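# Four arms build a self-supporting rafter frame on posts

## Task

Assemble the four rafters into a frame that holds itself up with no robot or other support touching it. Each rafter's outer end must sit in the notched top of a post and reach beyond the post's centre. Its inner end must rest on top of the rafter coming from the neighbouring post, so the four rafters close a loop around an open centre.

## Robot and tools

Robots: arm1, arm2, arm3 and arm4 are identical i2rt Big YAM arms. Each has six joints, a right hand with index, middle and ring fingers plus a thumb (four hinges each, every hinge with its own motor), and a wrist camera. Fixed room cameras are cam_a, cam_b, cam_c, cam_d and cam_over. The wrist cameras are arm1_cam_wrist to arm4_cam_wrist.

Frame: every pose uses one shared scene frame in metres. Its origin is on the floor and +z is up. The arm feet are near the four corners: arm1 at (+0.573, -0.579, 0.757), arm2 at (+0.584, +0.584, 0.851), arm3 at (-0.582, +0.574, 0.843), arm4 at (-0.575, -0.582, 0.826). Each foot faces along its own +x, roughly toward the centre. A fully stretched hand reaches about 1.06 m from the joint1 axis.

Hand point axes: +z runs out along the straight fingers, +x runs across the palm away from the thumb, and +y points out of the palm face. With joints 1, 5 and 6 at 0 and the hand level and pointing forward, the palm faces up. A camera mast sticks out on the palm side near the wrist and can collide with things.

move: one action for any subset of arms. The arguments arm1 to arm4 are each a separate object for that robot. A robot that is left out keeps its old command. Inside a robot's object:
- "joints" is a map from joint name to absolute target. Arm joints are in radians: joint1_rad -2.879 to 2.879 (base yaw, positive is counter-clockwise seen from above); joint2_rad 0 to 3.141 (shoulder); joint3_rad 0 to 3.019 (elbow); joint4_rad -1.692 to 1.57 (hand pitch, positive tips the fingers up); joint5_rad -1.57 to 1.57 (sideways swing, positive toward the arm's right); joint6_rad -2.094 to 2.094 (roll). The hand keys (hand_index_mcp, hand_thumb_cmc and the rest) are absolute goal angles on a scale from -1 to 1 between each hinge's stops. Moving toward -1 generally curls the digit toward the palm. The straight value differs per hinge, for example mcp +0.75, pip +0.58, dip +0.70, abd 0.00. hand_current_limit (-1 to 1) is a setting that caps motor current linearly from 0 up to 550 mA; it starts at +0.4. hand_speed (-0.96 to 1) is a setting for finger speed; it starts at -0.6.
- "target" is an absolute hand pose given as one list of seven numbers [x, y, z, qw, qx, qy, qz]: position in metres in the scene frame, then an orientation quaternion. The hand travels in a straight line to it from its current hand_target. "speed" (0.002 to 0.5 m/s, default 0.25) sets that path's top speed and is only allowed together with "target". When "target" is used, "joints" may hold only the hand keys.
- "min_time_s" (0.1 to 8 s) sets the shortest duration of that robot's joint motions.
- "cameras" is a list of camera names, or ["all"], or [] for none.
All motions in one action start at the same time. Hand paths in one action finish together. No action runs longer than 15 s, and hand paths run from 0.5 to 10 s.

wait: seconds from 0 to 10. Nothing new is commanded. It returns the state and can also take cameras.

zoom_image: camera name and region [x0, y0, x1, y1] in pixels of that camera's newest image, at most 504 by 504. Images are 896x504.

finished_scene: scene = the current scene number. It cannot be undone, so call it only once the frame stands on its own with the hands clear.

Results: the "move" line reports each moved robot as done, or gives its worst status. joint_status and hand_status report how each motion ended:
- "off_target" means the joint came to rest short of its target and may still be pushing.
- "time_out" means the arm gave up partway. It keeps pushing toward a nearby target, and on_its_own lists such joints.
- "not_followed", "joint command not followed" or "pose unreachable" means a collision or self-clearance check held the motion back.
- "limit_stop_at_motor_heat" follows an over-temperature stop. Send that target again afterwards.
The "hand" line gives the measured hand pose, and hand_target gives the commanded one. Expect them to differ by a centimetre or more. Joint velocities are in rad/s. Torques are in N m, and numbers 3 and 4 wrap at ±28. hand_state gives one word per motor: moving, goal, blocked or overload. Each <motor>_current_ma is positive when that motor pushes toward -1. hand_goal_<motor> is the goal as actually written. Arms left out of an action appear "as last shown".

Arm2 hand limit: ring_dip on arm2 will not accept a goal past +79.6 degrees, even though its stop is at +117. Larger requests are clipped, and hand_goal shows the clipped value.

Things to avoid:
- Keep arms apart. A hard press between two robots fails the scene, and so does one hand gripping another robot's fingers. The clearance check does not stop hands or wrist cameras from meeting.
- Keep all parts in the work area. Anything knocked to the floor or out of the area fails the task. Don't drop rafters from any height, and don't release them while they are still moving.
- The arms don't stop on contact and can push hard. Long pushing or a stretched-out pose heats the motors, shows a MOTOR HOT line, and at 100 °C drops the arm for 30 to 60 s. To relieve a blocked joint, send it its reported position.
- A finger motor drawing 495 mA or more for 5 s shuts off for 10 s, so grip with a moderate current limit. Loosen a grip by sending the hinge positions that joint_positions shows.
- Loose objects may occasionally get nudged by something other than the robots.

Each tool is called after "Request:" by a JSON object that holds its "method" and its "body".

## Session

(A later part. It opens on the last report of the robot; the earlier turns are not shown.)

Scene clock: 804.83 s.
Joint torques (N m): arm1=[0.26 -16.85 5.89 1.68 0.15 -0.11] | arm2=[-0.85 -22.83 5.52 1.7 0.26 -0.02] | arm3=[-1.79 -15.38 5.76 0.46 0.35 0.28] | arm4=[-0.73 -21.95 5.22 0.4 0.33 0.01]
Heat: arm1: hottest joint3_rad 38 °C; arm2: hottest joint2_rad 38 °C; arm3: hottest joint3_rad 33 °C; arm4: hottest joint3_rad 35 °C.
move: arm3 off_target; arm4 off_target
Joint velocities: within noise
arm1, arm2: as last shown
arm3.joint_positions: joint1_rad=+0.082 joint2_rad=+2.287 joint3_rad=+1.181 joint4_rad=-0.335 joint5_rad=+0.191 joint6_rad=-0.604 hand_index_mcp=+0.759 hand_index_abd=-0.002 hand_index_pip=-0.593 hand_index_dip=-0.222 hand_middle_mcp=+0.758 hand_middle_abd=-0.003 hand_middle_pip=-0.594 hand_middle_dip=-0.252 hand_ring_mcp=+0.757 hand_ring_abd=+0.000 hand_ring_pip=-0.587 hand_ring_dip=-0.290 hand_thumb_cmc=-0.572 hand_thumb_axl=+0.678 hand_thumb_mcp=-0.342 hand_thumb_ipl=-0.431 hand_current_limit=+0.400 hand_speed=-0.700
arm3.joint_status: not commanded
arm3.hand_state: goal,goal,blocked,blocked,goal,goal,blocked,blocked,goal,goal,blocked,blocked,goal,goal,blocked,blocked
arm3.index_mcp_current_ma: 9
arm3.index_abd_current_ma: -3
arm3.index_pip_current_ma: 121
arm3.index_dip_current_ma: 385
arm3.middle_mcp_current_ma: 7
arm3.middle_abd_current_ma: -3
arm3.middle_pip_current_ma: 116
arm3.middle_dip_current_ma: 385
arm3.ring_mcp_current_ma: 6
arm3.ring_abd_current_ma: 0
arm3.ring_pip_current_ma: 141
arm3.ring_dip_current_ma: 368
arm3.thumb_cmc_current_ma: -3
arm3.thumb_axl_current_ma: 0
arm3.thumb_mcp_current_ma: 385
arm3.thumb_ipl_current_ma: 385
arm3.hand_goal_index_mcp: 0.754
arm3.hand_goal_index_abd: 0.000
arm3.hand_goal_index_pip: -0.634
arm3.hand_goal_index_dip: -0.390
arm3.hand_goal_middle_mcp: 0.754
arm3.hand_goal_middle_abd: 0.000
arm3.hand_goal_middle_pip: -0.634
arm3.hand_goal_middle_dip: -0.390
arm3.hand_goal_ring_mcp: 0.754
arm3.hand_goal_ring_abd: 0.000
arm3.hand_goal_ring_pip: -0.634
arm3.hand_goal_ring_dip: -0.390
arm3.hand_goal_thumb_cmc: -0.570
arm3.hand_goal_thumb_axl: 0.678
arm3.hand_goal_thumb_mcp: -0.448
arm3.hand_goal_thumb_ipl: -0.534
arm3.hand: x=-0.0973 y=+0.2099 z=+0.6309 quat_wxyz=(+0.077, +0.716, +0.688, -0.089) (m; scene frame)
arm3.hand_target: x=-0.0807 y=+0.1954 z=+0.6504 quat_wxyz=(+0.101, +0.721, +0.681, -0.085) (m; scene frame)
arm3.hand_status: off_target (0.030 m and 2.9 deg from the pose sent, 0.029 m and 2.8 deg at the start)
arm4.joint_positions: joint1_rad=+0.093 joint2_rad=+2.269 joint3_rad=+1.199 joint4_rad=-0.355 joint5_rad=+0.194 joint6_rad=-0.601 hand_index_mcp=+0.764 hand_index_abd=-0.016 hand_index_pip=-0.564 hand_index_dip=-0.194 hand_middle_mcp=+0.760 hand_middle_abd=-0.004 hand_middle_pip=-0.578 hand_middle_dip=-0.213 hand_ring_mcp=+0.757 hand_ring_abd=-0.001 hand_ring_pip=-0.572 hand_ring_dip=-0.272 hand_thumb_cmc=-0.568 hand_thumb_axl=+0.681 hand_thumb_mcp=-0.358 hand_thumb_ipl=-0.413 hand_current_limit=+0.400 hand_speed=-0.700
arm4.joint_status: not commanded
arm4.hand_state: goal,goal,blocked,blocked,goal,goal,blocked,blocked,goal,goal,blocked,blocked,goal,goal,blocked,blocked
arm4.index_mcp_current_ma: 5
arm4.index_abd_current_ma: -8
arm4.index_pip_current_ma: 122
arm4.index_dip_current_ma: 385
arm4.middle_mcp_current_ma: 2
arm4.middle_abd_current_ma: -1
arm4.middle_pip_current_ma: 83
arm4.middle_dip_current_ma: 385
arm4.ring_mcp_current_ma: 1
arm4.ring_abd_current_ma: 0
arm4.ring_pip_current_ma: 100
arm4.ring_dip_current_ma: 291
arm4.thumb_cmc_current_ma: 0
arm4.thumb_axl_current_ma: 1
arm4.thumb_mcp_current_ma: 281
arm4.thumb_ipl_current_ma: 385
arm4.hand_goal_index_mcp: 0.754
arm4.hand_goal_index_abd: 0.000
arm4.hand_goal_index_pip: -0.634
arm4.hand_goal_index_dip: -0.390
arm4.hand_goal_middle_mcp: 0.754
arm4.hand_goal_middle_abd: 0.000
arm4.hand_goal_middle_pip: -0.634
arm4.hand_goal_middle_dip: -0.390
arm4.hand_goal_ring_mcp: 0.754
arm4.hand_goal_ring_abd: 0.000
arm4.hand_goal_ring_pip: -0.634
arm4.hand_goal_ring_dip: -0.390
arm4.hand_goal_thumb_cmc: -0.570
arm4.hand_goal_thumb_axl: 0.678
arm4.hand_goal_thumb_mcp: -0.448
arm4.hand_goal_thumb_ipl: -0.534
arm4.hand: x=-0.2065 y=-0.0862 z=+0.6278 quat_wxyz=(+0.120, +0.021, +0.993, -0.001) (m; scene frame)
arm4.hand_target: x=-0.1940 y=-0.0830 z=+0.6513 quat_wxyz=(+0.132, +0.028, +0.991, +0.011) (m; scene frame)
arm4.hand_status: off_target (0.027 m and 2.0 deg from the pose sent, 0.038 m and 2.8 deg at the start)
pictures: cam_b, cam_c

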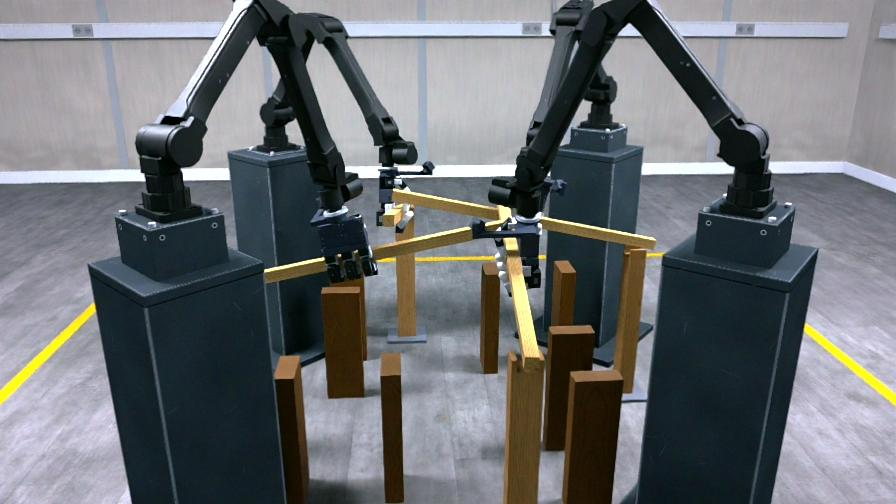

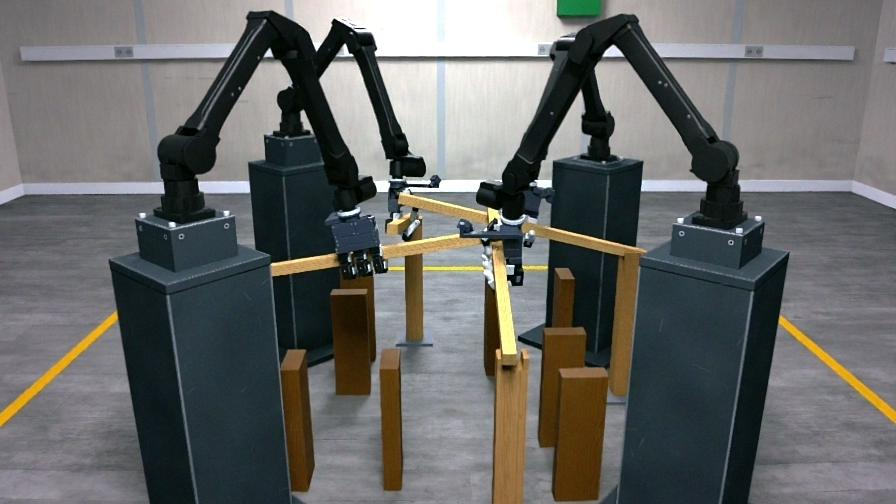

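Request:
{"method": "move", "body": {"arm3": {"target": [-0.068,0.195,0.652,0.1008,0.7207,0.6811,-0.0857], "speed": 0.05}, "arm4": {"target": [-0.194,-0.088,0.651,0.1318,0.0280,0.9913,0.0107], "speed": 0.05}, "cameras": ["cam_b","cam_c"]}}

Request:
{"method": "zoom_image", "body": {"camera": "cam_b", "region": [480, 300, 560, 400]}}

Request:
{"method": "zoom_image", "body": {"camera": "cam_c", "region": [470, 300, 550, 400]}}

Scene clock: 818.00 s.
Joint torques (N m): arm1=[-0.03 -16.26 5.72 1.69 0.13 -0.12] | arm2=[-0.85 -22.83 5.5 1.7 0.26 -0.02] | arm3=[-0.97 -15.09 6.87 0.21 0.43 0.29] | arm4=[-0.67 -21.77 5 0.77 0.25 -0.03]
Heat: arm1: hottest joint3_rad 38 °C; arm2: hottest joint2_rad 38 °C; arm3: hottest joint3_rad 33 °C; arm4: hottest joint3_rad 34 °C.
move: arm3 off_target; arm4 off_target
Joint velocities: within noise
arm1, arm2: as last shown
arm3.joint_positions: joint1_rad=+0.086 joint2_rad=+2.287 joint3_rad=+1.198 joint4_rad=-0.355 joint5_rad=+0.192 joint6_rad=-0.593 hand_index_mcp=+0.759 hand_index_abd=-0.002 hand_index_pip=-0.593 hand_index_dip=-0.222 hand_middle_mcp=+0.758 hand_middle_abd=-0.003 hand_middle_pip=-0.594 hand_middle_dip=-0.252 hand_ring_mcp=+0.757 hand_ring_abd=+0.000 hand_ring_pip=-0.587 hand_ring_dip=-0.290 hand_thumb_cmc=-0.572 hand_thumb_axl=+0.678 hand_thumb_mcp=-0.342 hand_thumb_ipl=-0.431 hand_current_limit=+0.400 hand_speed=-0.700
arm3.joint_status: not commanded
arm3.hand_state: goal,goal,blocked,blocked,goal,goal,blocked,blocked,goal,goal,blocked,blocked,goal,goal,blocked,blocked
arm3.index_mcp_current_ma: 10
arm3.index_abd_current_ma: -3
arm3.index_pip_current_ma: 121
arm3.index_dip_current_ma: 385
arm3.middle_mcp_current_ma: 7
arm3.middle_abd_current_ma: -3
arm3.middle_pip_current_ma: 116
arm3.middle_dip_current_ma: 385
arm3.ring_mcp_current_ma: 6
arm3.ring_abd_current_ma: 0
arm3.ring_pip_current_ma: 141
arm3.ring_dip_current_ma: 368
arm3.thumb_cmc_current_ma: -3
arm3.thumb_axl_current_ma: 0
arm3.thumb_mcp_current_ma: 385
arm3.thumb_ipl_current_ma: 385
arm3.hand_goal_index_mcp: 0.754
arm3.hand_goal_index_abd: 0.000
arm3.hand_goal_index_pip: -0.634
arm3.hand_goal_index_dip: -0.390
arm3.hand_goal_middle_mcp: 0.754
arm3.hand_goal_middle_abd: 0.000
arm3.hand_goal_middle_pip: -0.634
arm3.hand_goal_middle_dip: -0.390
arm3.hand_goal_ring_mcp: 0.754
arm3.hand_goal_ring_abd: 0.000
arm3.hand_goal_ring_pip: -0.634
arm3.hand_goal_ring_dip: -0.390
arm3.hand_goal_thumb_cmc: -0.570
arm3.hand_goal_thumb_axl: 0.678
arm3.hand_goal_thumb_mcp: -0.448
arm3.hand_goal_thumb_ipl: -0.534
arm3.hand: x=-0.0923 y=+0.2083 z=+0.6335 quat_wxyz=(+0.076, +0.718, +0.686, -0.089) (m; scene frame)
arm3.hand_target: x=-0.0688 y=+0.1957 z=+0.6529 quat_wxyz=(+0.101, +0.720, +0.681, -0.085) (m; scene frame)
arm3.hand_status: off_target (0.033 m and 3.0 deg from the pose sent, 0.039 m and 2.9 deg at the start)
arm4.joint_positions: joint1_rad=+0.083 joint2_rad=+2.263 joint3_rad=+1.187 joint4_rad=-0.355 joint5_rad=+0.195 joint6_rad=-0.601 hand_index_mcp=+0.764 hand_index_abd=-0.016 hand_index_pip=-0.564 hand_index_dip=-0.194 hand_middle_mcp=+0.760 hand_middle_abd=-0.004 hand_middle_pip=-0.578 hand_middle_dip=-0.213 hand_ring_mcp=+0.757 hand_ring_abd=-0.001 hand_ring_pip=-0.572 hand_ring_dip=-0.272 hand_thumb_cmc=-0.568 hand_thumb_axl=+0.681 hand_thumb_mcp=-0.358 hand_thumb_ipl=-0.413 hand_current_limit=+0.400 hand_speed=-0.700
arm4.joint_status: not commanded
arm4.hand_state: goal,goal,blocked,blocked,goal,goal,blocked,blocked,goal,goal,blocked,blocked,goal,goal,blocked,blocked
arm4.index_mcp_current_ma: 5
arm4.index_abd_current_ma: -8
arm4.index_pip_current_ma: 122
arm4.index_dip_current_ma: 385
arm4.middle_mcp_current_ma: 2
arm4.middle_abd_current_ma: -1
arm4.middle_pip_current_ma: 83
arm4.middle_dip_current_ma: 385
arm4.ring_mcp_current_ma: 1
arm4.ring_abd_current_ma: 0
arm4.ring_pip_current_ma: 100
arm4.ring_dip_current_ma: 291
arm4.thumb_cmc_current_ma: 0
arm4.thumb_axl_current_ma: 1
arm4.thumb_mcp_current_ma: 281
arm4.thumb_ipl_current_ma: 385
arm4.hand_goal_index_mcp: 0.754
arm4.hand_goal_index_abd: 0.000
arm4.hand_goal_index_pip: -0.634
arm4.hand_goal_index_dip: -0.390
arm4.hand_goal_middle_mcp: 0.754
arm4.hand_goal_middle_abd: 0.000
arm4.hand_goal_middle_pip: -0.634
arm4.hand_goal_middle_dip: -0.390
arm4.hand_goal_ring_mcp: 0.754
arm4.hand_goal_ring_abd: 0.000
arm4.hand_goal_ring_pip: -0.634
arm4.hand_goal_ring_dip: -0.390
arm4.hand_goal_thumb_cmc: -0.570
arm4.hand_goal_thumb_axl: 0.678
arm4.hand_goal_thumb_mcp: -0.448
arm4.hand_goal_thumb_ipl: -0.534
arm4.hand: x=-0.2046 y=-0.0942 z=+0.6273 quat_wxyz=(+0.119, +0.025, +0.993, -0.004) (m; scene frame)
arm4.hand_target: x=-0.1939 y=-0.0880 z=+0.6506 quat_wxyz=(+0.132, +0.028, +0.991, +0.011) (m; scene frame)
arm4.hand_status: off_target (0.027 m and 2.3 deg from the pose sent, 0.026 m and 2.0 deg at the start)
pictures: cam_b, cam_c

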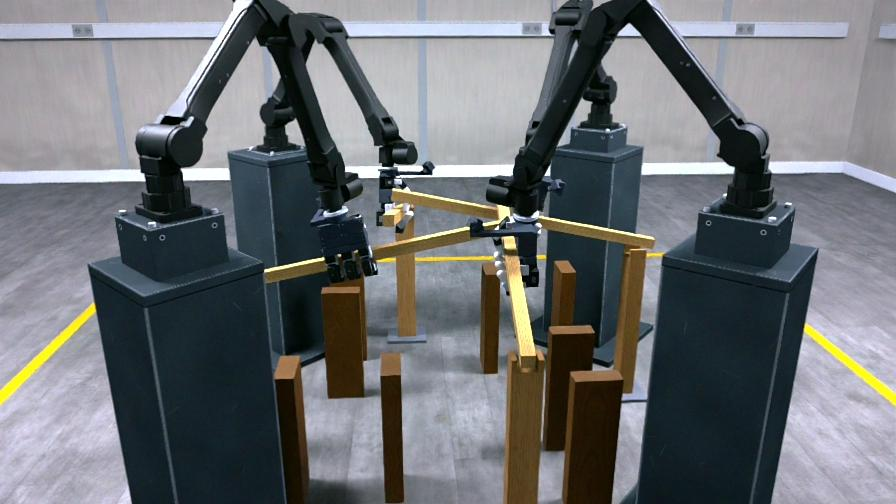

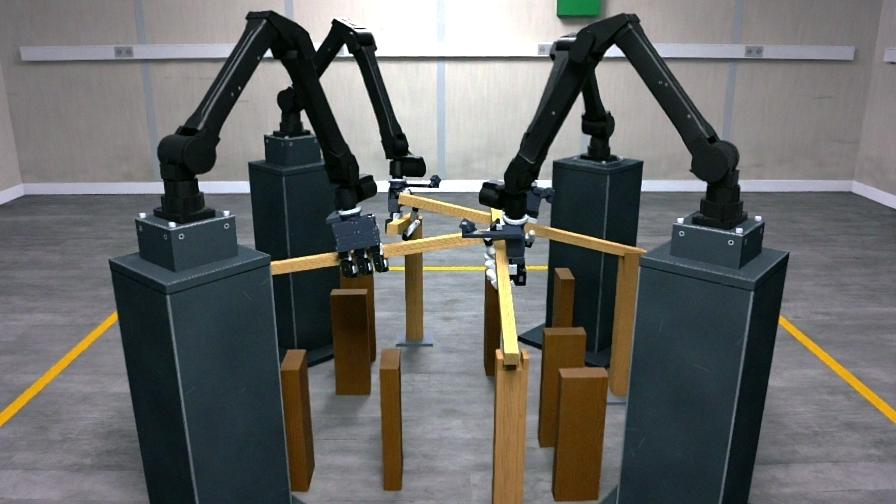

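Scaled by 5.040.

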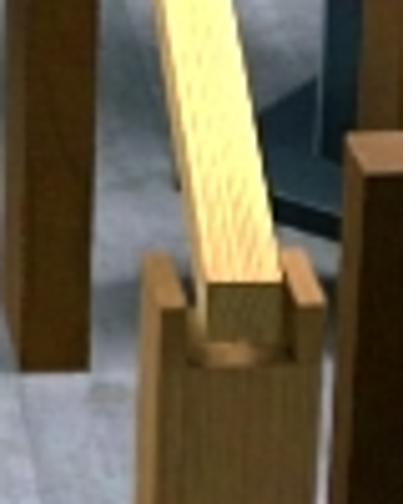

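Scaled by 5.040.

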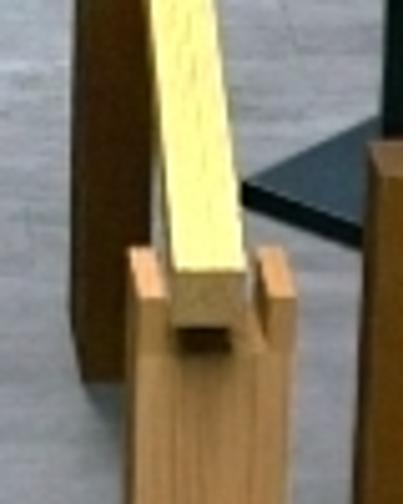

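Request:
{"method": "move", "body": {"arm3": {"target": [-0.068,0.195,0.632,0.1008,0.7207,0.6811,-0.0857], "speed": 0.05}, "arm4": {"target": [-0.194,-0.088,0.629,0.1318,0.0280,0.9913,0.0107], "speed": 0.05}, "cameras": ["cam_a","cam_b","cam_c","cam_d"]}}

Request:
{"method": "zoom_image", "body": {"camera": "cam_b", "region": [480, 300, 560, 400]}}

Request:
{"method": "zoom_image", "body": {"camera": "cam_c", "region": [470, 300, 550, 400]}}

Request:
{"method": "zoom_image", "body": {"camera": "cam_a", "region": [380, 180, 580, 320]}}

Request:
{"method": "zoom_image", "body": {"camera": "cam_b", "region": [370, 160, 570, 300]}}

Request:
{"method": "zoom_image", "body": {"camera": "cam_c", "region": [370, 160, 570, 300]}}

Request:
{"method": "zoom_image", "body": {"camera": "cam_d", "region": [380, 150, 580, 290]}}

Scene clock: 829.03 s.
Joint torques (N m): arm1=[0.21 -16.73 5.91 1.39 0.13 -0.09] | arm2=[-0.85 -22.83 5.52 1.69 0.26 -0.02] | arm3=[-1.2 -13.86 6.68 0.83 0.38 0.31] | arm4=[-0.56 -17.55 6.17 1.51 0.26 -0.04]
Heat: arm1: hottest joint3_rad 38 °C; arm2: hottest joint2_rad 38 °C; arm3: hottest joint3_rad 33 °C; arm4: hottest joint3_rad 34 °C.
move: arm3 off_target; arm4 done
Joint velocities: within noise
arm1, arm2: as last shown
arm3.joint_positions: joint1_rad=+0.089 joint2_rad=+2.315 joint3_rad=+1.213 joint4_rad=-0.340 joint5_rad=+0.193 joint6_rad=-0.593 hand_index_mcp=+0.759 hand_index_abd=-0.002 hand_index_pip=-0.593 hand_index_dip=-0.222 hand_middle_mcp=+0.758 hand_middle_abd=-0.003 hand_middle_pip=-0.594 hand_middle_dip=-0.252 hand_ring_mcp=+0.757 hand_ring_abd=+0.000 hand_ring_pip=-0.587 hand_ring_dip=-0.290 hand_thumb_cmc=-0.572 hand_thumb_axl=+0.678 hand_thumb_mcp=-0.342 hand_thumb_ipl=-0.431 hand_current_limit=+0.400 hand_speed=-0.700
arm3.joint_status: not commanded
arm3.hand_state: goal,goal,blocked,blocked,goal,goal,blocked,blocked,goal,goal,blocked,blocked,goal,goal,blocked,blocked
arm3.index_mcp_current_ma: 10
arm3.index_abd_current_ma: -3
arm3.index_pip_current_ma: 121
arm3.index_dip_current_ma: 385
arm3.middle_mcp_current_ma: 7
arm3.middle_abd_current_ma: -3
arm3.middle_pip_current_ma: 116
arm3.middle_dip_current_ma: 385
arm3.ring_mcp_current_ma: 6
arm3.ring_abd_current_ma: 0
arm3.ring_pip_current_ma: 141
arm3.ring_dip_current_ma: 368
arm3.thumb_cmc_current_ma: -3
arm3.thumb_axl_current_ma: 0
arm3.thumb_mcp_current_ma: 385
arm3.thumb_ipl_current_ma: 385
arm3.hand_goal_index_mcp: 0.754
arm3.hand_goal_index_abd: 0.000
arm3.hand_goal_index_pip: -0.634
arm3.hand_goal_index_dip: -0.390
arm3.hand_goal_middle_mcp: 0.754
arm3.hand_goal_middle_abd: 0.000
arm3.hand_goal_middle_pip: -0.634
arm3.hand_goal_middle_dip: -0.390
arm3.hand_goal_ring_mcp: 0.754
arm3.hand_goal_ring_abd: 0.000
arm3.hand_goal_ring_pip: -0.634
arm3.hand_goal_ring_dip: -0.390
arm3.hand_goal_thumb_cmc: -0.570
arm3.hand_goal_thumb_axl: 0.678
arm3.hand_goal_thumb_mcp: -0.448
arm3.hand_goal_thumb_ipl: -0.534
arm3.hand: x=-0.0889 y=+0.2074 z=+0.6235 quat_wxyz=(+0.078, +0.718, +0.686, -0.089) (m; scene frame)
arm3.hand_target: x=-0.0687 y=+0.1956 z=+0.6329 quat_wxyz=(+0.101, +0.720, +0.681, -0.085) (m; scene frame)
arm3.hand_status: off_target (0.026 m and 2.8 deg from the pose sent, 0.028 m and 3.0 deg at the start)
arm4.joint_positions: joint1_rad=+0.083 joint2_rad=+2.263 joint3_rad=+1.187 joint4_rad=-0.334 joint5_rad=+0.195 joint6_rad=-0.601 hand_index_mcp=+0.764 hand_index_abd=-0.016 hand_index_pip=-0.564 hand_index_dip=-0.194 hand_middle_mcp=+0.760 hand_middle_abd=-0.004 hand_middle_pip=-0.578 hand_middle_dip=-0.213 hand_ring_mcp=+0.757 hand_ring_abd=-0.001 hand_ring_pip=-0.572 hand_ring_dip=-0.272 hand_thumb_cmc=-0.568 hand_thumb_axl=+0.681 hand_thumb_mcp=-0.358 hand_thumb_ipl=-0.413 hand_current_limit=+0.400 hand_speed=-0.700
arm4.joint_status: not commanded
arm4.hand_state: goal,goal,blocked,blocked,goal,goal,blocked,blocked,goal,goal,blocked,blocked,goal,goal,blocked,blocked
arm4.index_mcp_current_ma: 5
arm4.index_abd_current_ma: -8
arm4.index_pip_current_ma: 122
arm4.index_dip_current_ma: 385
arm4.middle_mcp_current_ma: 2
arm4.middle_abd_current_ma: -1
arm4.middle_pip_current_ma: 83
arm4.middle_dip_current_ma: 385
arm4.ring_mcp_current_ma: 1
arm4.ring_abd_current_ma: 0
arm4.ring_pip_current_ma: 100
arm4.ring_dip_current_ma: 291
arm4.thumb_cmc_current_ma: 0
arm4.thumb_axl_current_ma: 1
arm4.thumb_mcp_current_ma: 281
arm4.thumb_ipl_current_ma: 385
arm4.hand_goal_index_mcp: 0.754
arm4.hand_goal_index_abd: 0.000
arm4.hand_goal_index_pip: -0.634
arm4.hand_goal_index_dip: -0.390
arm4.hand_goal_middle_mcp: 0.754
arm4.hand_goal_middle_abd: 0.000
arm4.hand_goal_middle_pip: -0.634
arm4.hand_goal_middle_dip: -0.390
arm4.hand_goal_ring_mcp: 0.754
arm4.hand_goal_ring_abd: 0.000
arm4.hand_goal_ring_pip: -0.634
arm4.hand_goal_ring_dip: -0.390
arm4.hand_goal_thumb_cmc: -0.570
arm4.hand_goal_thumb_axl: 0.678
arm4.hand_goal_thumb_mcp: -0.448
arm4.hand_goal_thumb_ipl: -0.534
arm4.hand: x=-0.2017 y=-0.0902 z=+0.6298 quat_wxyz=(+0.125, +0.026, +0.992, +0.004) (m; scene frame)
arm4.hand_target: x=-0.1940 y=-0.0881 z=+0.6292 quat_wxyz=(+0.132, +0.028, +0.991, +0.011) (m; scene frame)
arm4.hand_status: done (0.008 m and 1.1 deg from the pose sent, 0.013 m and 2.3 deg at the start)
pictures: cam_a, cam_b, cam_c, cam_d

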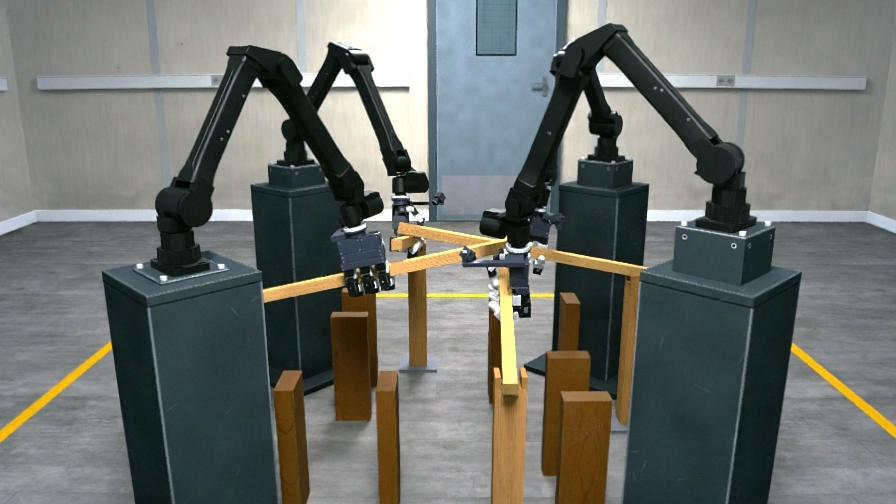

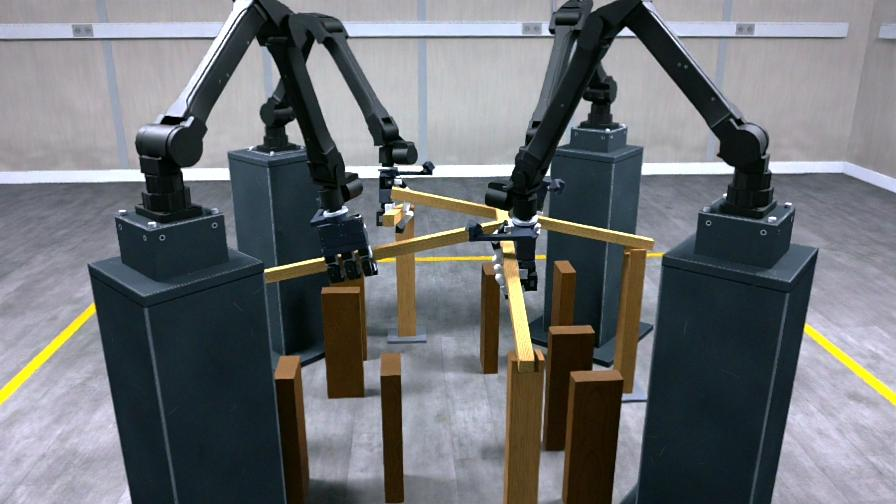

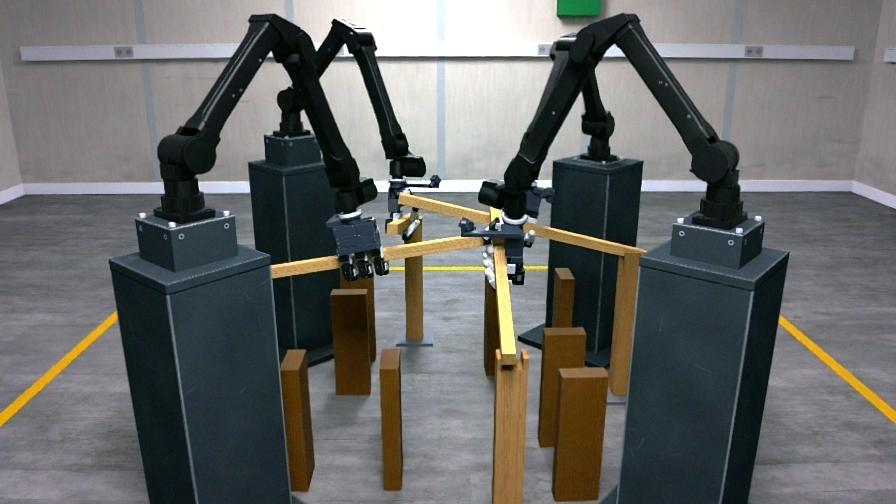

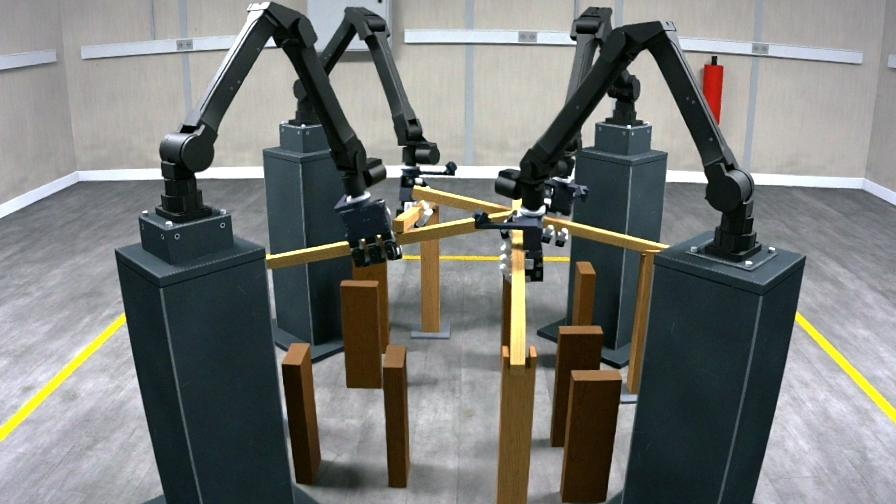

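Scaled by 5.040.

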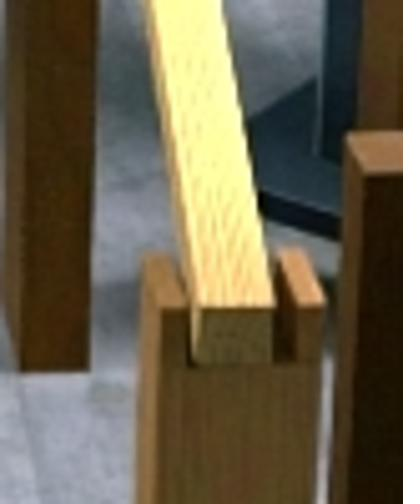

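Scaled by 5.040.

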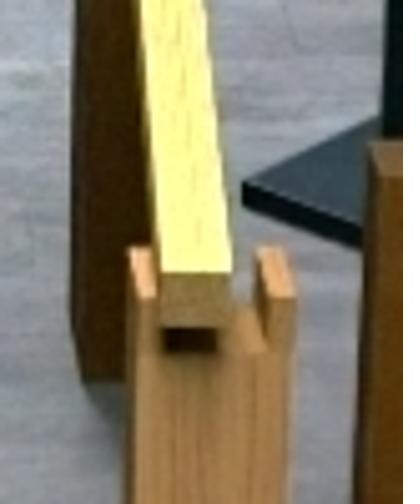

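Scaled by 2.520.

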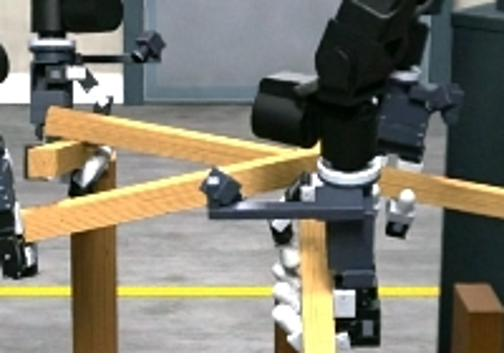

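Scaled by 2.520.

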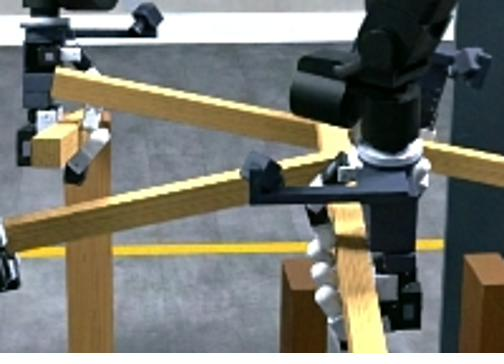

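Scaled by 2.520.

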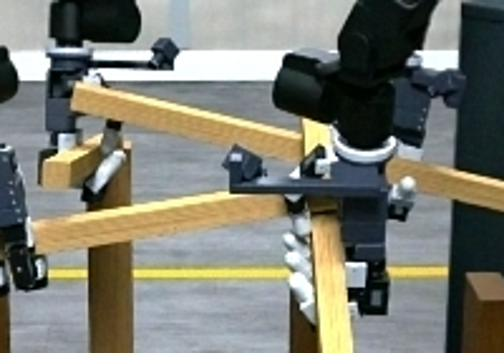

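Scaled by 2.520.

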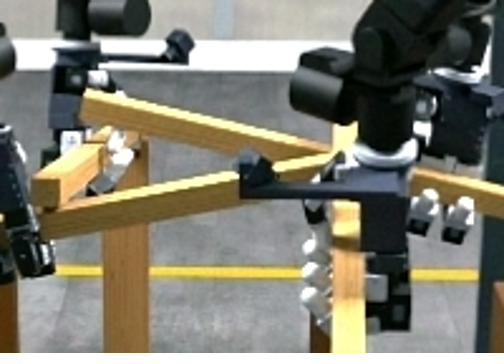

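Request:
{"method": "move", "body": {"arm4": {"target": [-0.196,-0.098,0.622,0.1318,0.0280,0.9913,0.0107], "speed": 0.05}, "cameras": ["cam_c", "cam_d"]}}

Request:
{"method": "zoom_image", "body": {"camera": "cam_c", "region": [470, 300, 550, 400]}}

Request:
{"method": "zoom_image", "body": {"camera": "cam_d", "region": [380, 180, 480, 270]}}

Scene clock: 843.87 s.
Joint torques (N m): arm1=[-0.67 -16.56 5.97 1.36 0.11 -0.11] | arm2=[-0.85 -22.77 5.52 1.69 0.26 -0.02] | arm3=[-1.2 -13.86 6.68 0.83 0.38 0.31] | arm4=[-0.79 -17.08 5.08 1.62 0.59 -0.04]
Heat: arm1: hottest joint3_rad 38 °C; arm2: hottest joint2_rad 38 °C; arm3: hottest joint3_rad 34 °C; arm4: hottest joint3_rad 34 °C.
move: arm4 off_target
Joint velocities: within noise
arm1, arm2, arm3: as last shown
arm3.hand: x=-0.0887 y=+0.2076 z=+0.6235 quat_wxyz=(+0.078, +0.718, +0.686, -0.089) (m; scene frame)
arm4.joint_positions: joint1_rad=+0.078 joint2_rad=+2.263 joint3_rad=+1.174 joint4_rad=-0.305 joint5_rad=+0.184 joint6_rad=-0.609 hand_index_mcp=+0.765 hand_index_abd=-0.016 hand_index_pip=-0.564 hand_index_dip=-0.194 hand_middle_mcp=+0.760 hand_middle_abd=-0.004 hand_middle_pip=-0.578 hand_middle_dip=-0.213 hand_ring_mcp=+0.755 hand_ring_abd=-0.001 hand_ring_pip=-0.572 hand_ring_dip=-0.272 hand_thumb_cmc=-0.568 hand_thumb_axl=+0.681 hand_thumb_mcp=-0.358 hand_thumb_ipl=-0.413 hand_current_limit=+0.400 hand_speed=-0.700
arm4.joint_status: not commanded
arm4.hand_state: goal,goal,blocked,blocked,goal,goal,blocked,blocked,goal,goal,blocked,blocked,goal,goal,blocked,blocked
arm4.index_mcp_current_ma: 6
arm4.index_abd_current_ma: -9
arm4.index_pip_current_ma: 122
arm4.index_dip_current_ma: 385
arm4.middle_mcp_current_ma: 2
arm4.middle_abd_current_ma: -1
arm4.middle_pip_current_ma: 83
arm4.middle_dip_current_ma: 385
arm4.ring_mcp_current_ma: 0
arm4.ring_abd_current_ma: 0
arm4.ring_pip_current_ma: 100
arm4.ring_dip_current_ma: 290
arm4.thumb_cmc_current_ma: 0
arm4.thumb_axl_current_ma: 1
arm4.thumb_mcp_current_ma: 281
arm4.thumb_ipl_current_ma: 385
arm4.hand_goal_index_mcp: 0.754
arm4.hand_goal_index_abd: 0.000
arm4.hand_goal_index_pip: -0.634
arm4.hand_goal_index_dip: -0.390
arm4.hand_goal_middle_mcp: 0.754
arm4.hand_goal_middle_abd: 0.000
arm4.hand_goal_middle_pip: -0.634
arm4.hand_goal_middle_dip: -0.390
arm4.hand_goal_ring_mcp: 0.754
arm4.hand_goal_ring_abd: 0.000
arm4.hand_goal_ring_pip: -0.634
arm4.hand_goal_ring_dip: -0.390
arm4.hand_goal_thumb_cmc: -0.570
arm4.hand_goal_thumb_axl: 0.678
arm4.hand_goal_thumb_mcp: -0.448
arm4.hand_goal_thumb_ipl: -0.534
arm4.hand: x=-0.2016 y=-0.0918 z=+0.6291 quat_wxyz=(+0.125, +0.025, +0.992, +0.013) (m; scene frame)
arm4.hand_target: x=-0.1961 y=-0.0982 z=+0.6222 quat_wxyz=(+0.132, +0.028, +0.991, +0.010) (m; scene frame)
arm4.hand_status: off_target (0.011 m and 0.9 deg from the pose sent, 0.012 m and 1.1 deg at the start)
pictures: cam_c, cam_d

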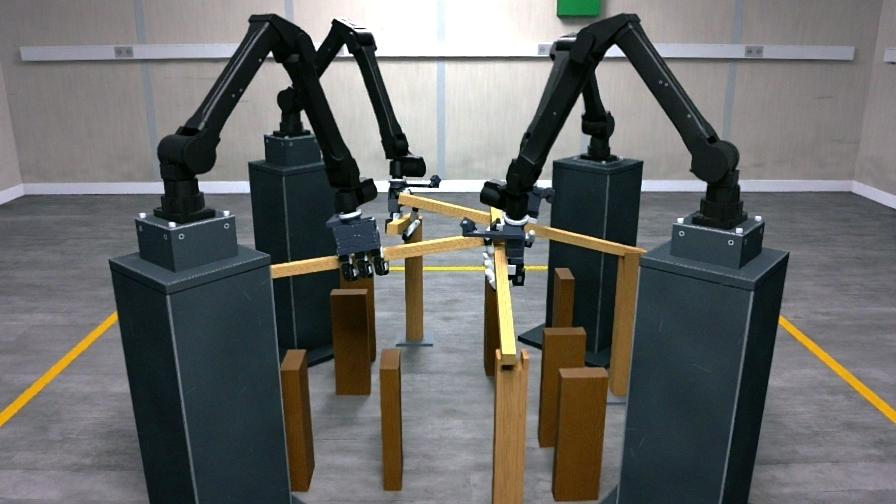

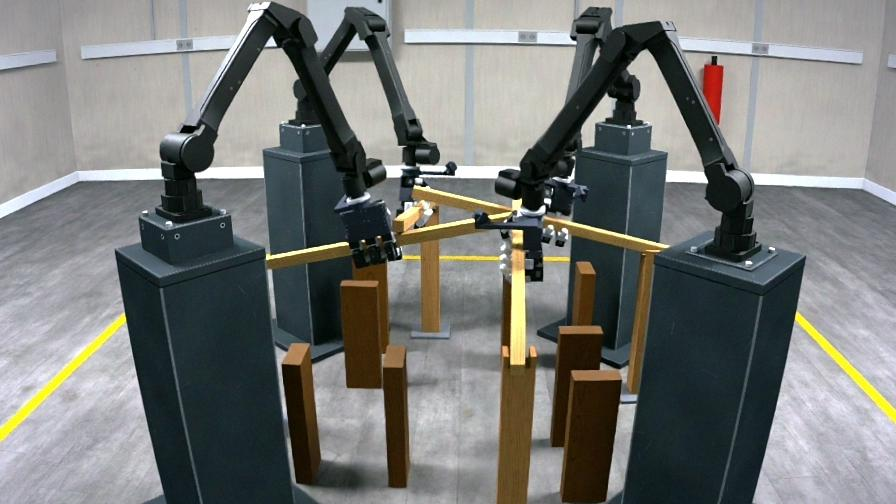

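Scaled by 5.040.

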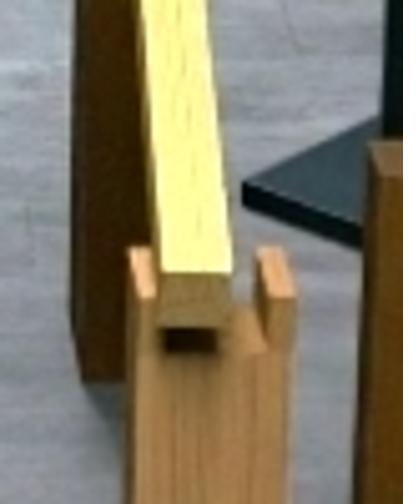

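Scaled by 5.040.

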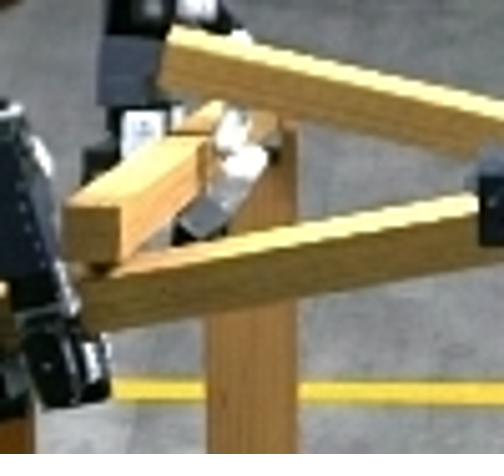

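Request:
{"method": "move", "body": {"arm4": {"target": [-0.208,-0.096,0.622,0.1213,0.0218,0.9929,-0.0160], "speed": 0.05}, "cameras": ["cam_c", "cam_d"]}}

Request:
{"method": "zoom_image", "body": {"camera": "cam_c", "region": [470, 300, 550, 400]}}

Request:
{"method": "zoom_image", "body": {"camera": "cam_d", "region": [380, 180, 480, 270]}}

Scene clock: 865.87 s.
Joint torques (N m): arm1=[0.03 -16.62 5.89 1.69 0.11 -0.1] | arm2=[-0.91 -22.83 5.5 1.69 0.26 -0.02] | arm3=[-1.2 -13.86 6.68 0.83 0.38 0.31] | arm4=[0.79 -17.32 6.75 0.31 0.3 0.05]
Heat: arm1: hottest joint3_rad 37 °C; arm2: hottest joint2_rad 38 °C; arm3: hottest joint3_rad 34 °C; arm4: hottest joint3_rad 33 °C.
move: arm4 done
Joint velocities: within noise
arm1, arm2, arm3: as last shown
arm4.joint_positions: joint1_rad=+0.082 joint2_rad=+2.263 joint3_rad=+1.174 joint4_rad=-0.361 joint5_rad=+0.209 joint6_rad=-0.603 hand_index_mcp=+0.766 hand_index_abd=-0.016 hand_index_pip=-0.564 hand_index_dip=-0.196 hand_middle_mcp=+0.761 hand_middle_abd=-0.004 hand_middle_pip=-0.578 hand_middle_dip=-0.214 hand_ring_mcp=+0.758 hand_ring_abd=-0.001 hand_ring_pip=-0.572 hand_ring_dip=-0.273 hand_thumb_cmc=-0.569 hand_thumb_axl=+0.681 hand_thumb_mcp=-0.358 hand_thumb_ipl=-0.414 hand_current_limit=+0.400 hand_speed=-0.700
arm4.joint_status: not commanded
arm4.hand_state: goal,goal,blocked,blocked,goal,goal,blocked,blocked,goal,goal,blocked,blocked,goal,goal,blocked,blocked
arm4.index_mcp_current_ma: 7
arm4.index_abd_current_ma: -9
arm4.index_pip_current_ma: 122
arm4.index_dip_current_ma: 385
arm4.middle_mcp_current_ma: 3
arm4.middle_abd_current_ma: -1
arm4.middle_pip_current_ma: 83
arm4.middle_dip_current_ma: 385
arm4.ring_mcp_current_ma: 1
arm4.ring_abd_current_ma: 0
arm4.ring_pip_current_ma: 100
arm4.ring_dip_current_ma: 286
arm4.thumb_cmc_current_ma: 0
arm4.thumb_axl_current_ma: 1
arm4.thumb_mcp_current_ma: 281
arm4.thumb_ipl_current_ma: 385
arm4.hand_goal_index_mcp: 0.754
arm4.hand_goal_index_abd: 0.000
arm4.hand_goal_index_pip: -0.634
arm4.hand_goal_index_dip: -0.390
arm4.hand_goal_middle_mcp: 0.754
arm4.hand_goal_middle_abd: 0.000
arm4.hand_goal_middle_pip: -0.634
arm4.hand_goal_middle_dip: -0.390
arm4.hand_goal_ring_mcp: 0.754
arm4.hand_goal_ring_abd: 0.000
arm4.hand_goal_ring_pip: -0.634
arm4.hand_goal_ring_dip: -0.390
arm4.hand_goal_thumb_cmc: -0.570
arm4.hand_goal_thumb_axl: 0.678
arm4.hand_goal_thumb_mcp: -0.448
arm4.hand_goal_thumb_ipl: -0.534
arm4.hand: x=-0.2076 y=-0.1038 z=+0.6227 quat_wxyz=(+0.119, +0.024, +0.992, -0.017) (m; scene frame)
arm4.hand_target: x=-0.2081 y=-0.0961 z=+0.6221 quat_wxyz=(+0.121, +0.022, +0.992, -0.016) (m; scene frame)
arm4.hand_status: done (0.008 m and 0.4 deg from the pose sent, 0.010 m and 3.3 deg at the start)
pictures: cam_c, cam_d

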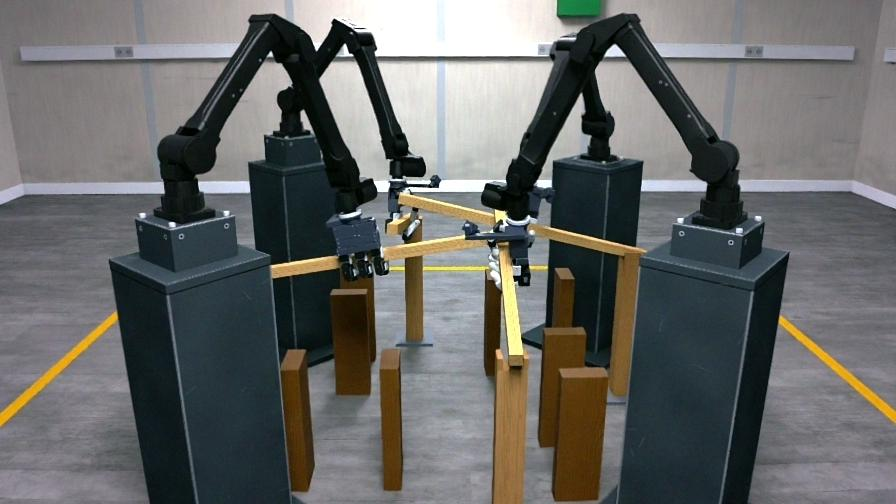

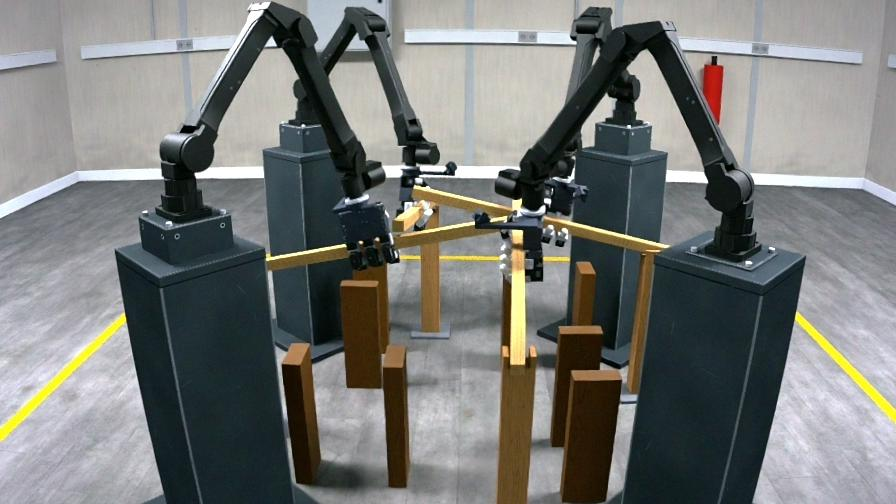

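Scaled by 5.040.

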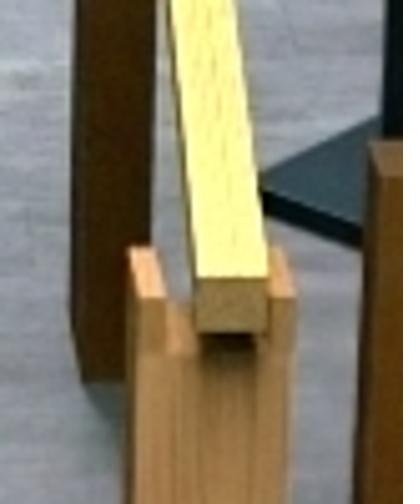

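Scaled by 5.040.

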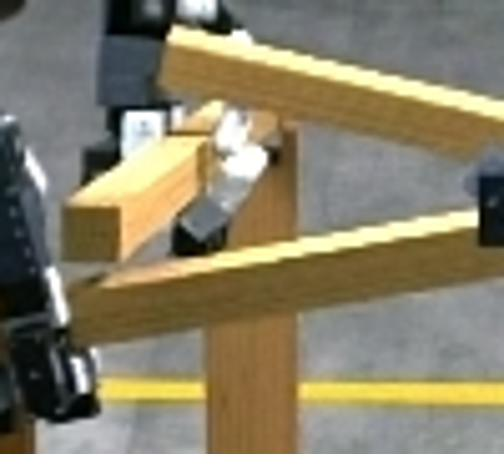

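Request:
{"method": "move", "body": {"arm4": {"target": [-0.211,-0.085,0.622,0.1213,0.0218,0.9929,-0.0160], "speed": 0.05}, "cameras": ["cam_c"]}}

Request:
{"method": "zoom_image", "body": {"camera": "cam_c", "region": [470, 300, 550, 400]}}

Scene clock: 870.03 s.
Joint torques (N m): arm1=[0.32 -16.32 5.96 1.44 0.11 -0.1] | arm2=[-0.85 -22.77 5.52 1.69 0.26 -0.02] | arm3=[-1.26 -13.86 6.68 0.84 0.38 0.31] | arm4=[0.62 -16.91 8.66 0.2 0.33 0.14]
Heat: arm1: hottest joint3_rad 37 °C; arm2: hottest joint2_rad 39 °C; arm3: hottest joint3_rad 34 °C; arm4: hottest joint3_rad 33 °C.
move: arm4 off_target
Joint velocities: within noise
arm1, arm2, arm3: as last shown
arm4.joint_positions: joint1_rad=+0.101 joint2_rad=+2.265 joint3_rad=+1.174 joint4_rad=-0.380 joint5_rad=+0.211 joint6_rad=-0.597 hand_index_mcp=+0.766 hand_index_abd=-0.016 hand_index_pip=-0.564 hand_index_dip=-0.196 hand_middle_mcp=+0.761 hand_middle_abd=-0.004 hand_middle_pip=-0.578 hand_middle_dip=-0.214 hand_ring_mcp=+0.758 hand_ring_abd=-0.001 hand_ring_pip=-0.572 hand_ring_dip=-0.273 hand_thumb_cmc=-0.569 hand_thumb_axl=+0.681 hand_thumb_mcp=-0.358 hand_thumb_ipl=-0.414 hand_current_limit=+0.400 hand_speed=-0.700
arm4.joint_status: not commanded
arm4.hand_state: goal,goal,blocked,blocked,goal,goal,blocked,blocked,goal,goal,blocked,blocked,goal,goal,blocked,blocked
arm4.index_mcp_current_ma: 7
arm4.index_abd_current_ma: -9
arm4.index_pip_current_ma: 122
arm4.index_dip_current_ma: 385
arm4.middle_mcp_current_ma: 3
arm4.middle_abd_current_ma: -1
arm4.middle_pip_current_ma: 83
arm4.middle_dip_current_ma: 385
arm4.ring_mcp_current_ma: 1
arm4.ring_abd_current_ma: 0
arm4.ring_pip_current_ma: 100
arm4.ring_dip_current_ma: 286
arm4.thumb_cmc_current_ma: 0
arm4.thumb_axl_current_ma: 1
arm4.thumb_mcp_current_ma: 281
arm4.thumb_ipl_current_ma: 385
arm4.hand_goal_index_mcp: 0.754
arm4.hand_goal_index_abd: 0.000
arm4.hand_goal_index_pip: -0.634
arm4.hand_goal_index_dip: -0.390
arm4.hand_goal_middle_mcp: 0.754
arm4.hand_goal_middle_abd: 0.000
arm4.hand_goal_middle_pip: -0.634
arm4.hand_goal_middle_dip: -0.390
arm4.hand_goal_ring_mcp: 0.754
arm4.hand_goal_ring_abd: 0.000
arm4.hand_goal_ring_pip: -0.634
arm4.hand_goal_ring_dip: -0.390
arm4.hand_goal_thumb_cmc: -0.570
arm4.hand_goal_thumb_axl: 0.678
arm4.hand_goal_thumb_mcp: -0.448
arm4.hand_goal_thumb_ipl: -0.534
arm4.hand: x=-0.2192 y=-0.1012 z=+0.6198 quat_wxyz=(+0.114, +0.017, +0.993, -0.024) (m; scene frame)
arm4.hand_target: x=-0.2114 y=-0.0855 z=+0.6224 quat_wxyz=(+0.121, +0.022, +0.992, -0.016) (m; scene frame)
arm4.hand_status: off_target (0.018 m and 1.4 deg from the pose sent, 0.019 m and 0.4 deg at the start)
pictures: cam_c

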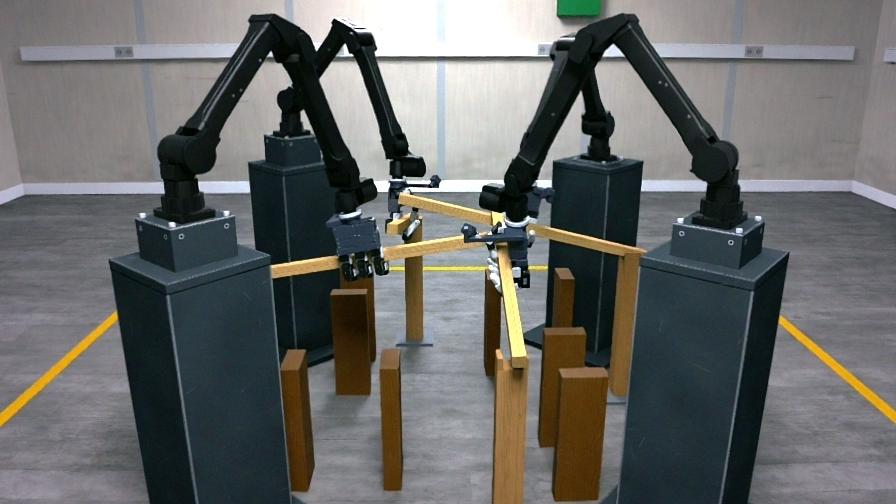

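Scaled by 5.040.

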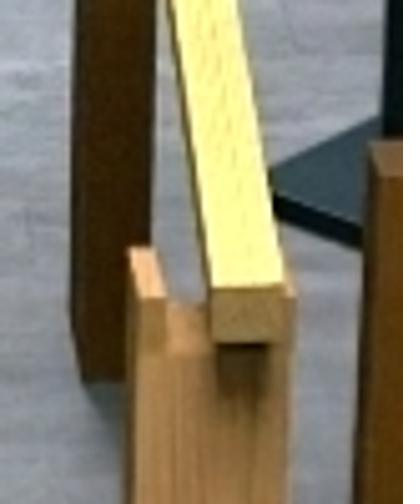

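Request:
{"method": "move", "body": {"arm4": {"target": [-0.206,-0.075,0.642,0.1213,0.0239,0.9930,-0.0060], "speed": 0.05}, "cameras": ["cam_c"]}}

Request:
{"method": "zoom_image", "body": {"camera": "cam_c", "region": [470, 300, 550, 400]}}

Scene clock: 881.97 s.
Joint torques (N m): arm1=[-0.03 -16.67 5.76 1.8 0.11 -0.11] | arm2=[-0.91 -22.83 5.5 1.69 0.26 -0.02] | arm3=[-1.2 -13.86 6.68 0.84 0.38 0.3] | arm4=[0.62 -19.72 9.31 0.05 0.1 0.14]
Heat: arm1: hottest joint3_rad 37 °C; arm2: hottest joint2_rad 39 °C; arm3: hottest joint3_rad 34 °C; arm4: hottest joint2_rad 33 °C.
move: arm4 off_target
Joint velocities: within noise
arm1, arm3: as last shown
arm2.joint_positions: joint1_rad=+0.219 joint2_rad=+2.343 joint3_rad=+1.195 joint4_rad=-0.300 joint5_rad=+0.200 joint6_rad=-0.549 hand_index_mcp=+0.757 hand_index_abd=+0.001 hand_index_pip=-0.591 hand_index_dip=-0.187 hand_middle_mcp=+0.756 hand_middle_abd=+0.001 hand_middle_pip=-0.597 hand_middle_dip=-0.186 hand_ring_mcp=+0.756 hand_ring_abd=+0.001 hand_ring_pip=-0.598 hand_ring_dip=-0.186 hand_thumb_cmc=-0.571 hand_thumb_axl=+0.676 hand_thumb_mcp=-0.355 hand_thumb_ipl=-0.402 hand_current_limit=+0.400 hand_speed=-0.700
arm2.joint_status: not commanded
arm2.hand_state: goal,goal,blocked,blocked,goal,goal,blocked,blocked,goal,goal,blocked,blocked,goal,goal,blocked,blocked
arm2.index_mcp_current_ma: 6
arm2.index_abd_current_ma: 1
arm2.index_pip_current_ma: 143
arm2.index_dip_current_ma: 385
arm2.middle_mcp_current_ma: 4
arm2.middle_abd_current_ma: 1
arm2.middle_pip_current_ma: 120
arm2.middle_dip_current_ma: 385
arm2.ring_mcp_current_ma: 4
arm2.ring_abd_current_ma: 1
arm2.ring_pip_current_ma: 115
arm2.ring_dip_current_ma: 385
arm2.thumb_cmc_current_ma: -2
arm2.thumb_axl_current_ma: -5
arm2.thumb_mcp_current_ma: 385
arm2.thumb_ipl_current_ma: 385
arm2.hand_goal_index_mcp: 0.754
arm2.hand_goal_index_abd: 0.000
arm2.hand_goal_index_pip: -0.634
arm2.hand_goal_index_dip: -0.390
arm2.hand_goal_middle_mcp: 0.754
arm2.hand_goal_middle_abd: 0.000
arm2.hand_goal_middle_pip: -0.634
arm2.hand_goal_middle_dip: -0.390
arm2.hand_goal_ring_mcp: 0.754
arm2.hand_goal_ring_abd: 0.000
arm2.hand_goal_ring_pip: -0.634
arm2.hand_goal_ring_dip: -0.390
arm2.hand_goal_thumb_cmc: -0.570
arm2.hand_goal_thumb_axl: 0.678
arm2.hand_goal_thumb_mcp: -0.448
arm2.hand_goal_thumb_ipl: -0.534
arm2.hand: x=+0.2406 y=+0.0870 z=+0.6181 quat_wxyz=(-0.006, +0.993, -0.023, -0.119) (m; scene frame)
arm2.hand_target: x=+0.2263 y=+0.0725 z=+0.6268 quat_wxyz=(+0.011, +0.991, -0.027, -0.132) (m; scene frame)
arm2.hand_status: not commanded
arm4.joint_positions: joint1_rad=+0.101 joint2_rad=+2.265 joint3_rad=+1.174 joint4_rad=-0.408 joint5_rad=+0.205 joint6_rad=-0.593 hand_index_mcp=+0.766 hand_index_abd=-0.016 hand_index_pip=-0.564 hand_index_dip=-0.196 hand_middle_mcp=+0.761 hand_middle_abd=-0.004 hand_middle_pip=-0.578 hand_middle_dip=-0.214 hand_ring_mcp=+0.758 hand_ring_abd=-0.001 hand_ring_pip=-0.572 hand_ring_dip=-0.273 hand_thumb_cmc=-0.569 hand_thumb_axl=+0.681 hand_thumb_mcp=-0.358 hand_thumb_ipl=-0.414 hand_current_limit=+0.400 hand_speed=-0.700
arm4.joint_status: not commanded
arm4.hand_state: goal,goal,blocked,blocked,goal,goal,blocked,blocked,goal,goal,blocked,blocked,goal,goal,blocked,blocked
arm4.index_mcp_current_ma: 7
arm4.index_abd_current_ma: -9
arm4.index_pip_current_ma: 122
arm4.index_dip_current_ma: 385
arm4.middle_mcp_current_ma: 3
arm4.middle_abd_current_ma: -1
arm4.middle_pip_current_ma: 83
arm4.middle_dip_current_ma: 385
arm4.ring_mcp_current_ma: 1
arm4.ring_abd_current_ma: 0
arm4.ring_pip_current_ma: 100
arm4.ring_dip_current_ma: 286
arm4.thumb_cmc_current_ma: 0
arm4.thumb_axl_current_ma: 1
arm4.thumb_mcp_current_ma: 281
arm4.thumb_ipl_current_ma: 385
arm4.hand_goal_index_mcp: 0.754
arm4.hand_goal_index_abd: 0.000
arm4.hand_goal_index_pip: -0.634
arm4.hand_goal_index_dip: -0.390
arm4.hand_goal_middle_mcp: 0.754
arm4.hand_goal_middle_abd: 0.000
arm4.hand_goal_middle_pip: -0.634
arm4.hand_goal_middle_dip: -0.390
arm4.hand_goal_ring_mcp: 0.754
arm4.hand_goal_ring_abd: 0.000
arm4.hand_goal_ring_pip: -0.634
arm4.hand_goal_ring_dip: -0.390
arm4.hand_goal_thumb_cmc: -0.570
arm4.hand_goal_thumb_axl: 0.678
arm4.hand_goal_thumb_mcp: -0.448
arm4.hand_goal_thumb_ipl: -0.534
arm4.hand: x=-0.2238 y=-0.1062 z=+0.6169 quat_wxyz=(+0.103, +0.017, +0.994, -0.033) (m; scene frame)
arm4.hand_target: x=-0.2070 y=-0.0763 z=+0.6432 quat_wxyz=(+0.121, +0.024, +0.992, -0.006) (m; scene frame)
arm4.hand_status: off_target (0.044 m and 3.8 deg from the pose sent, 0.037 m and 2.4 deg at the start)
pictures: cam_c

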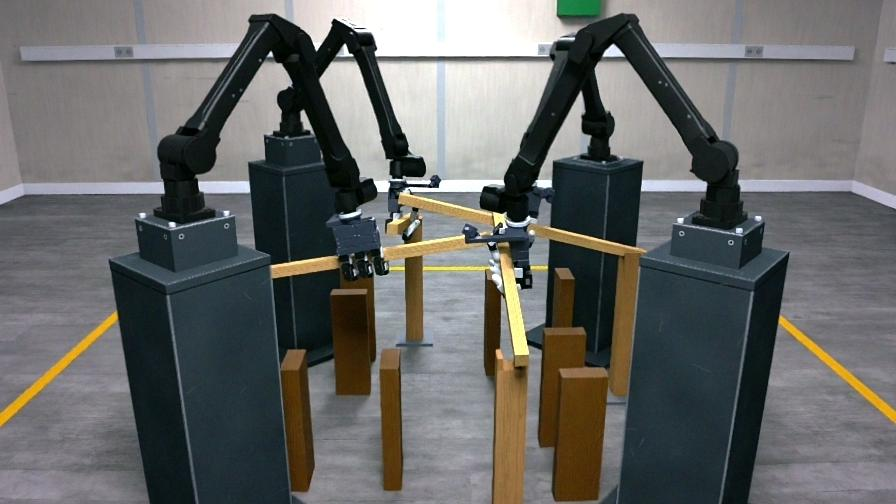

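Scaled by 5.040.

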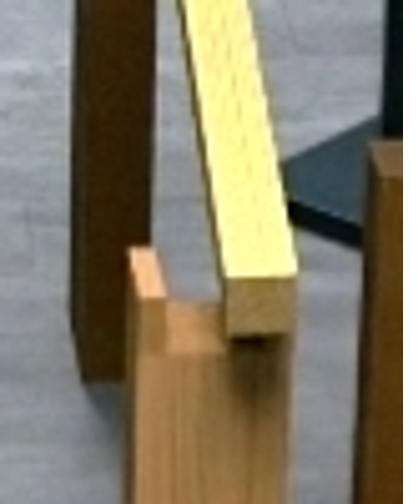

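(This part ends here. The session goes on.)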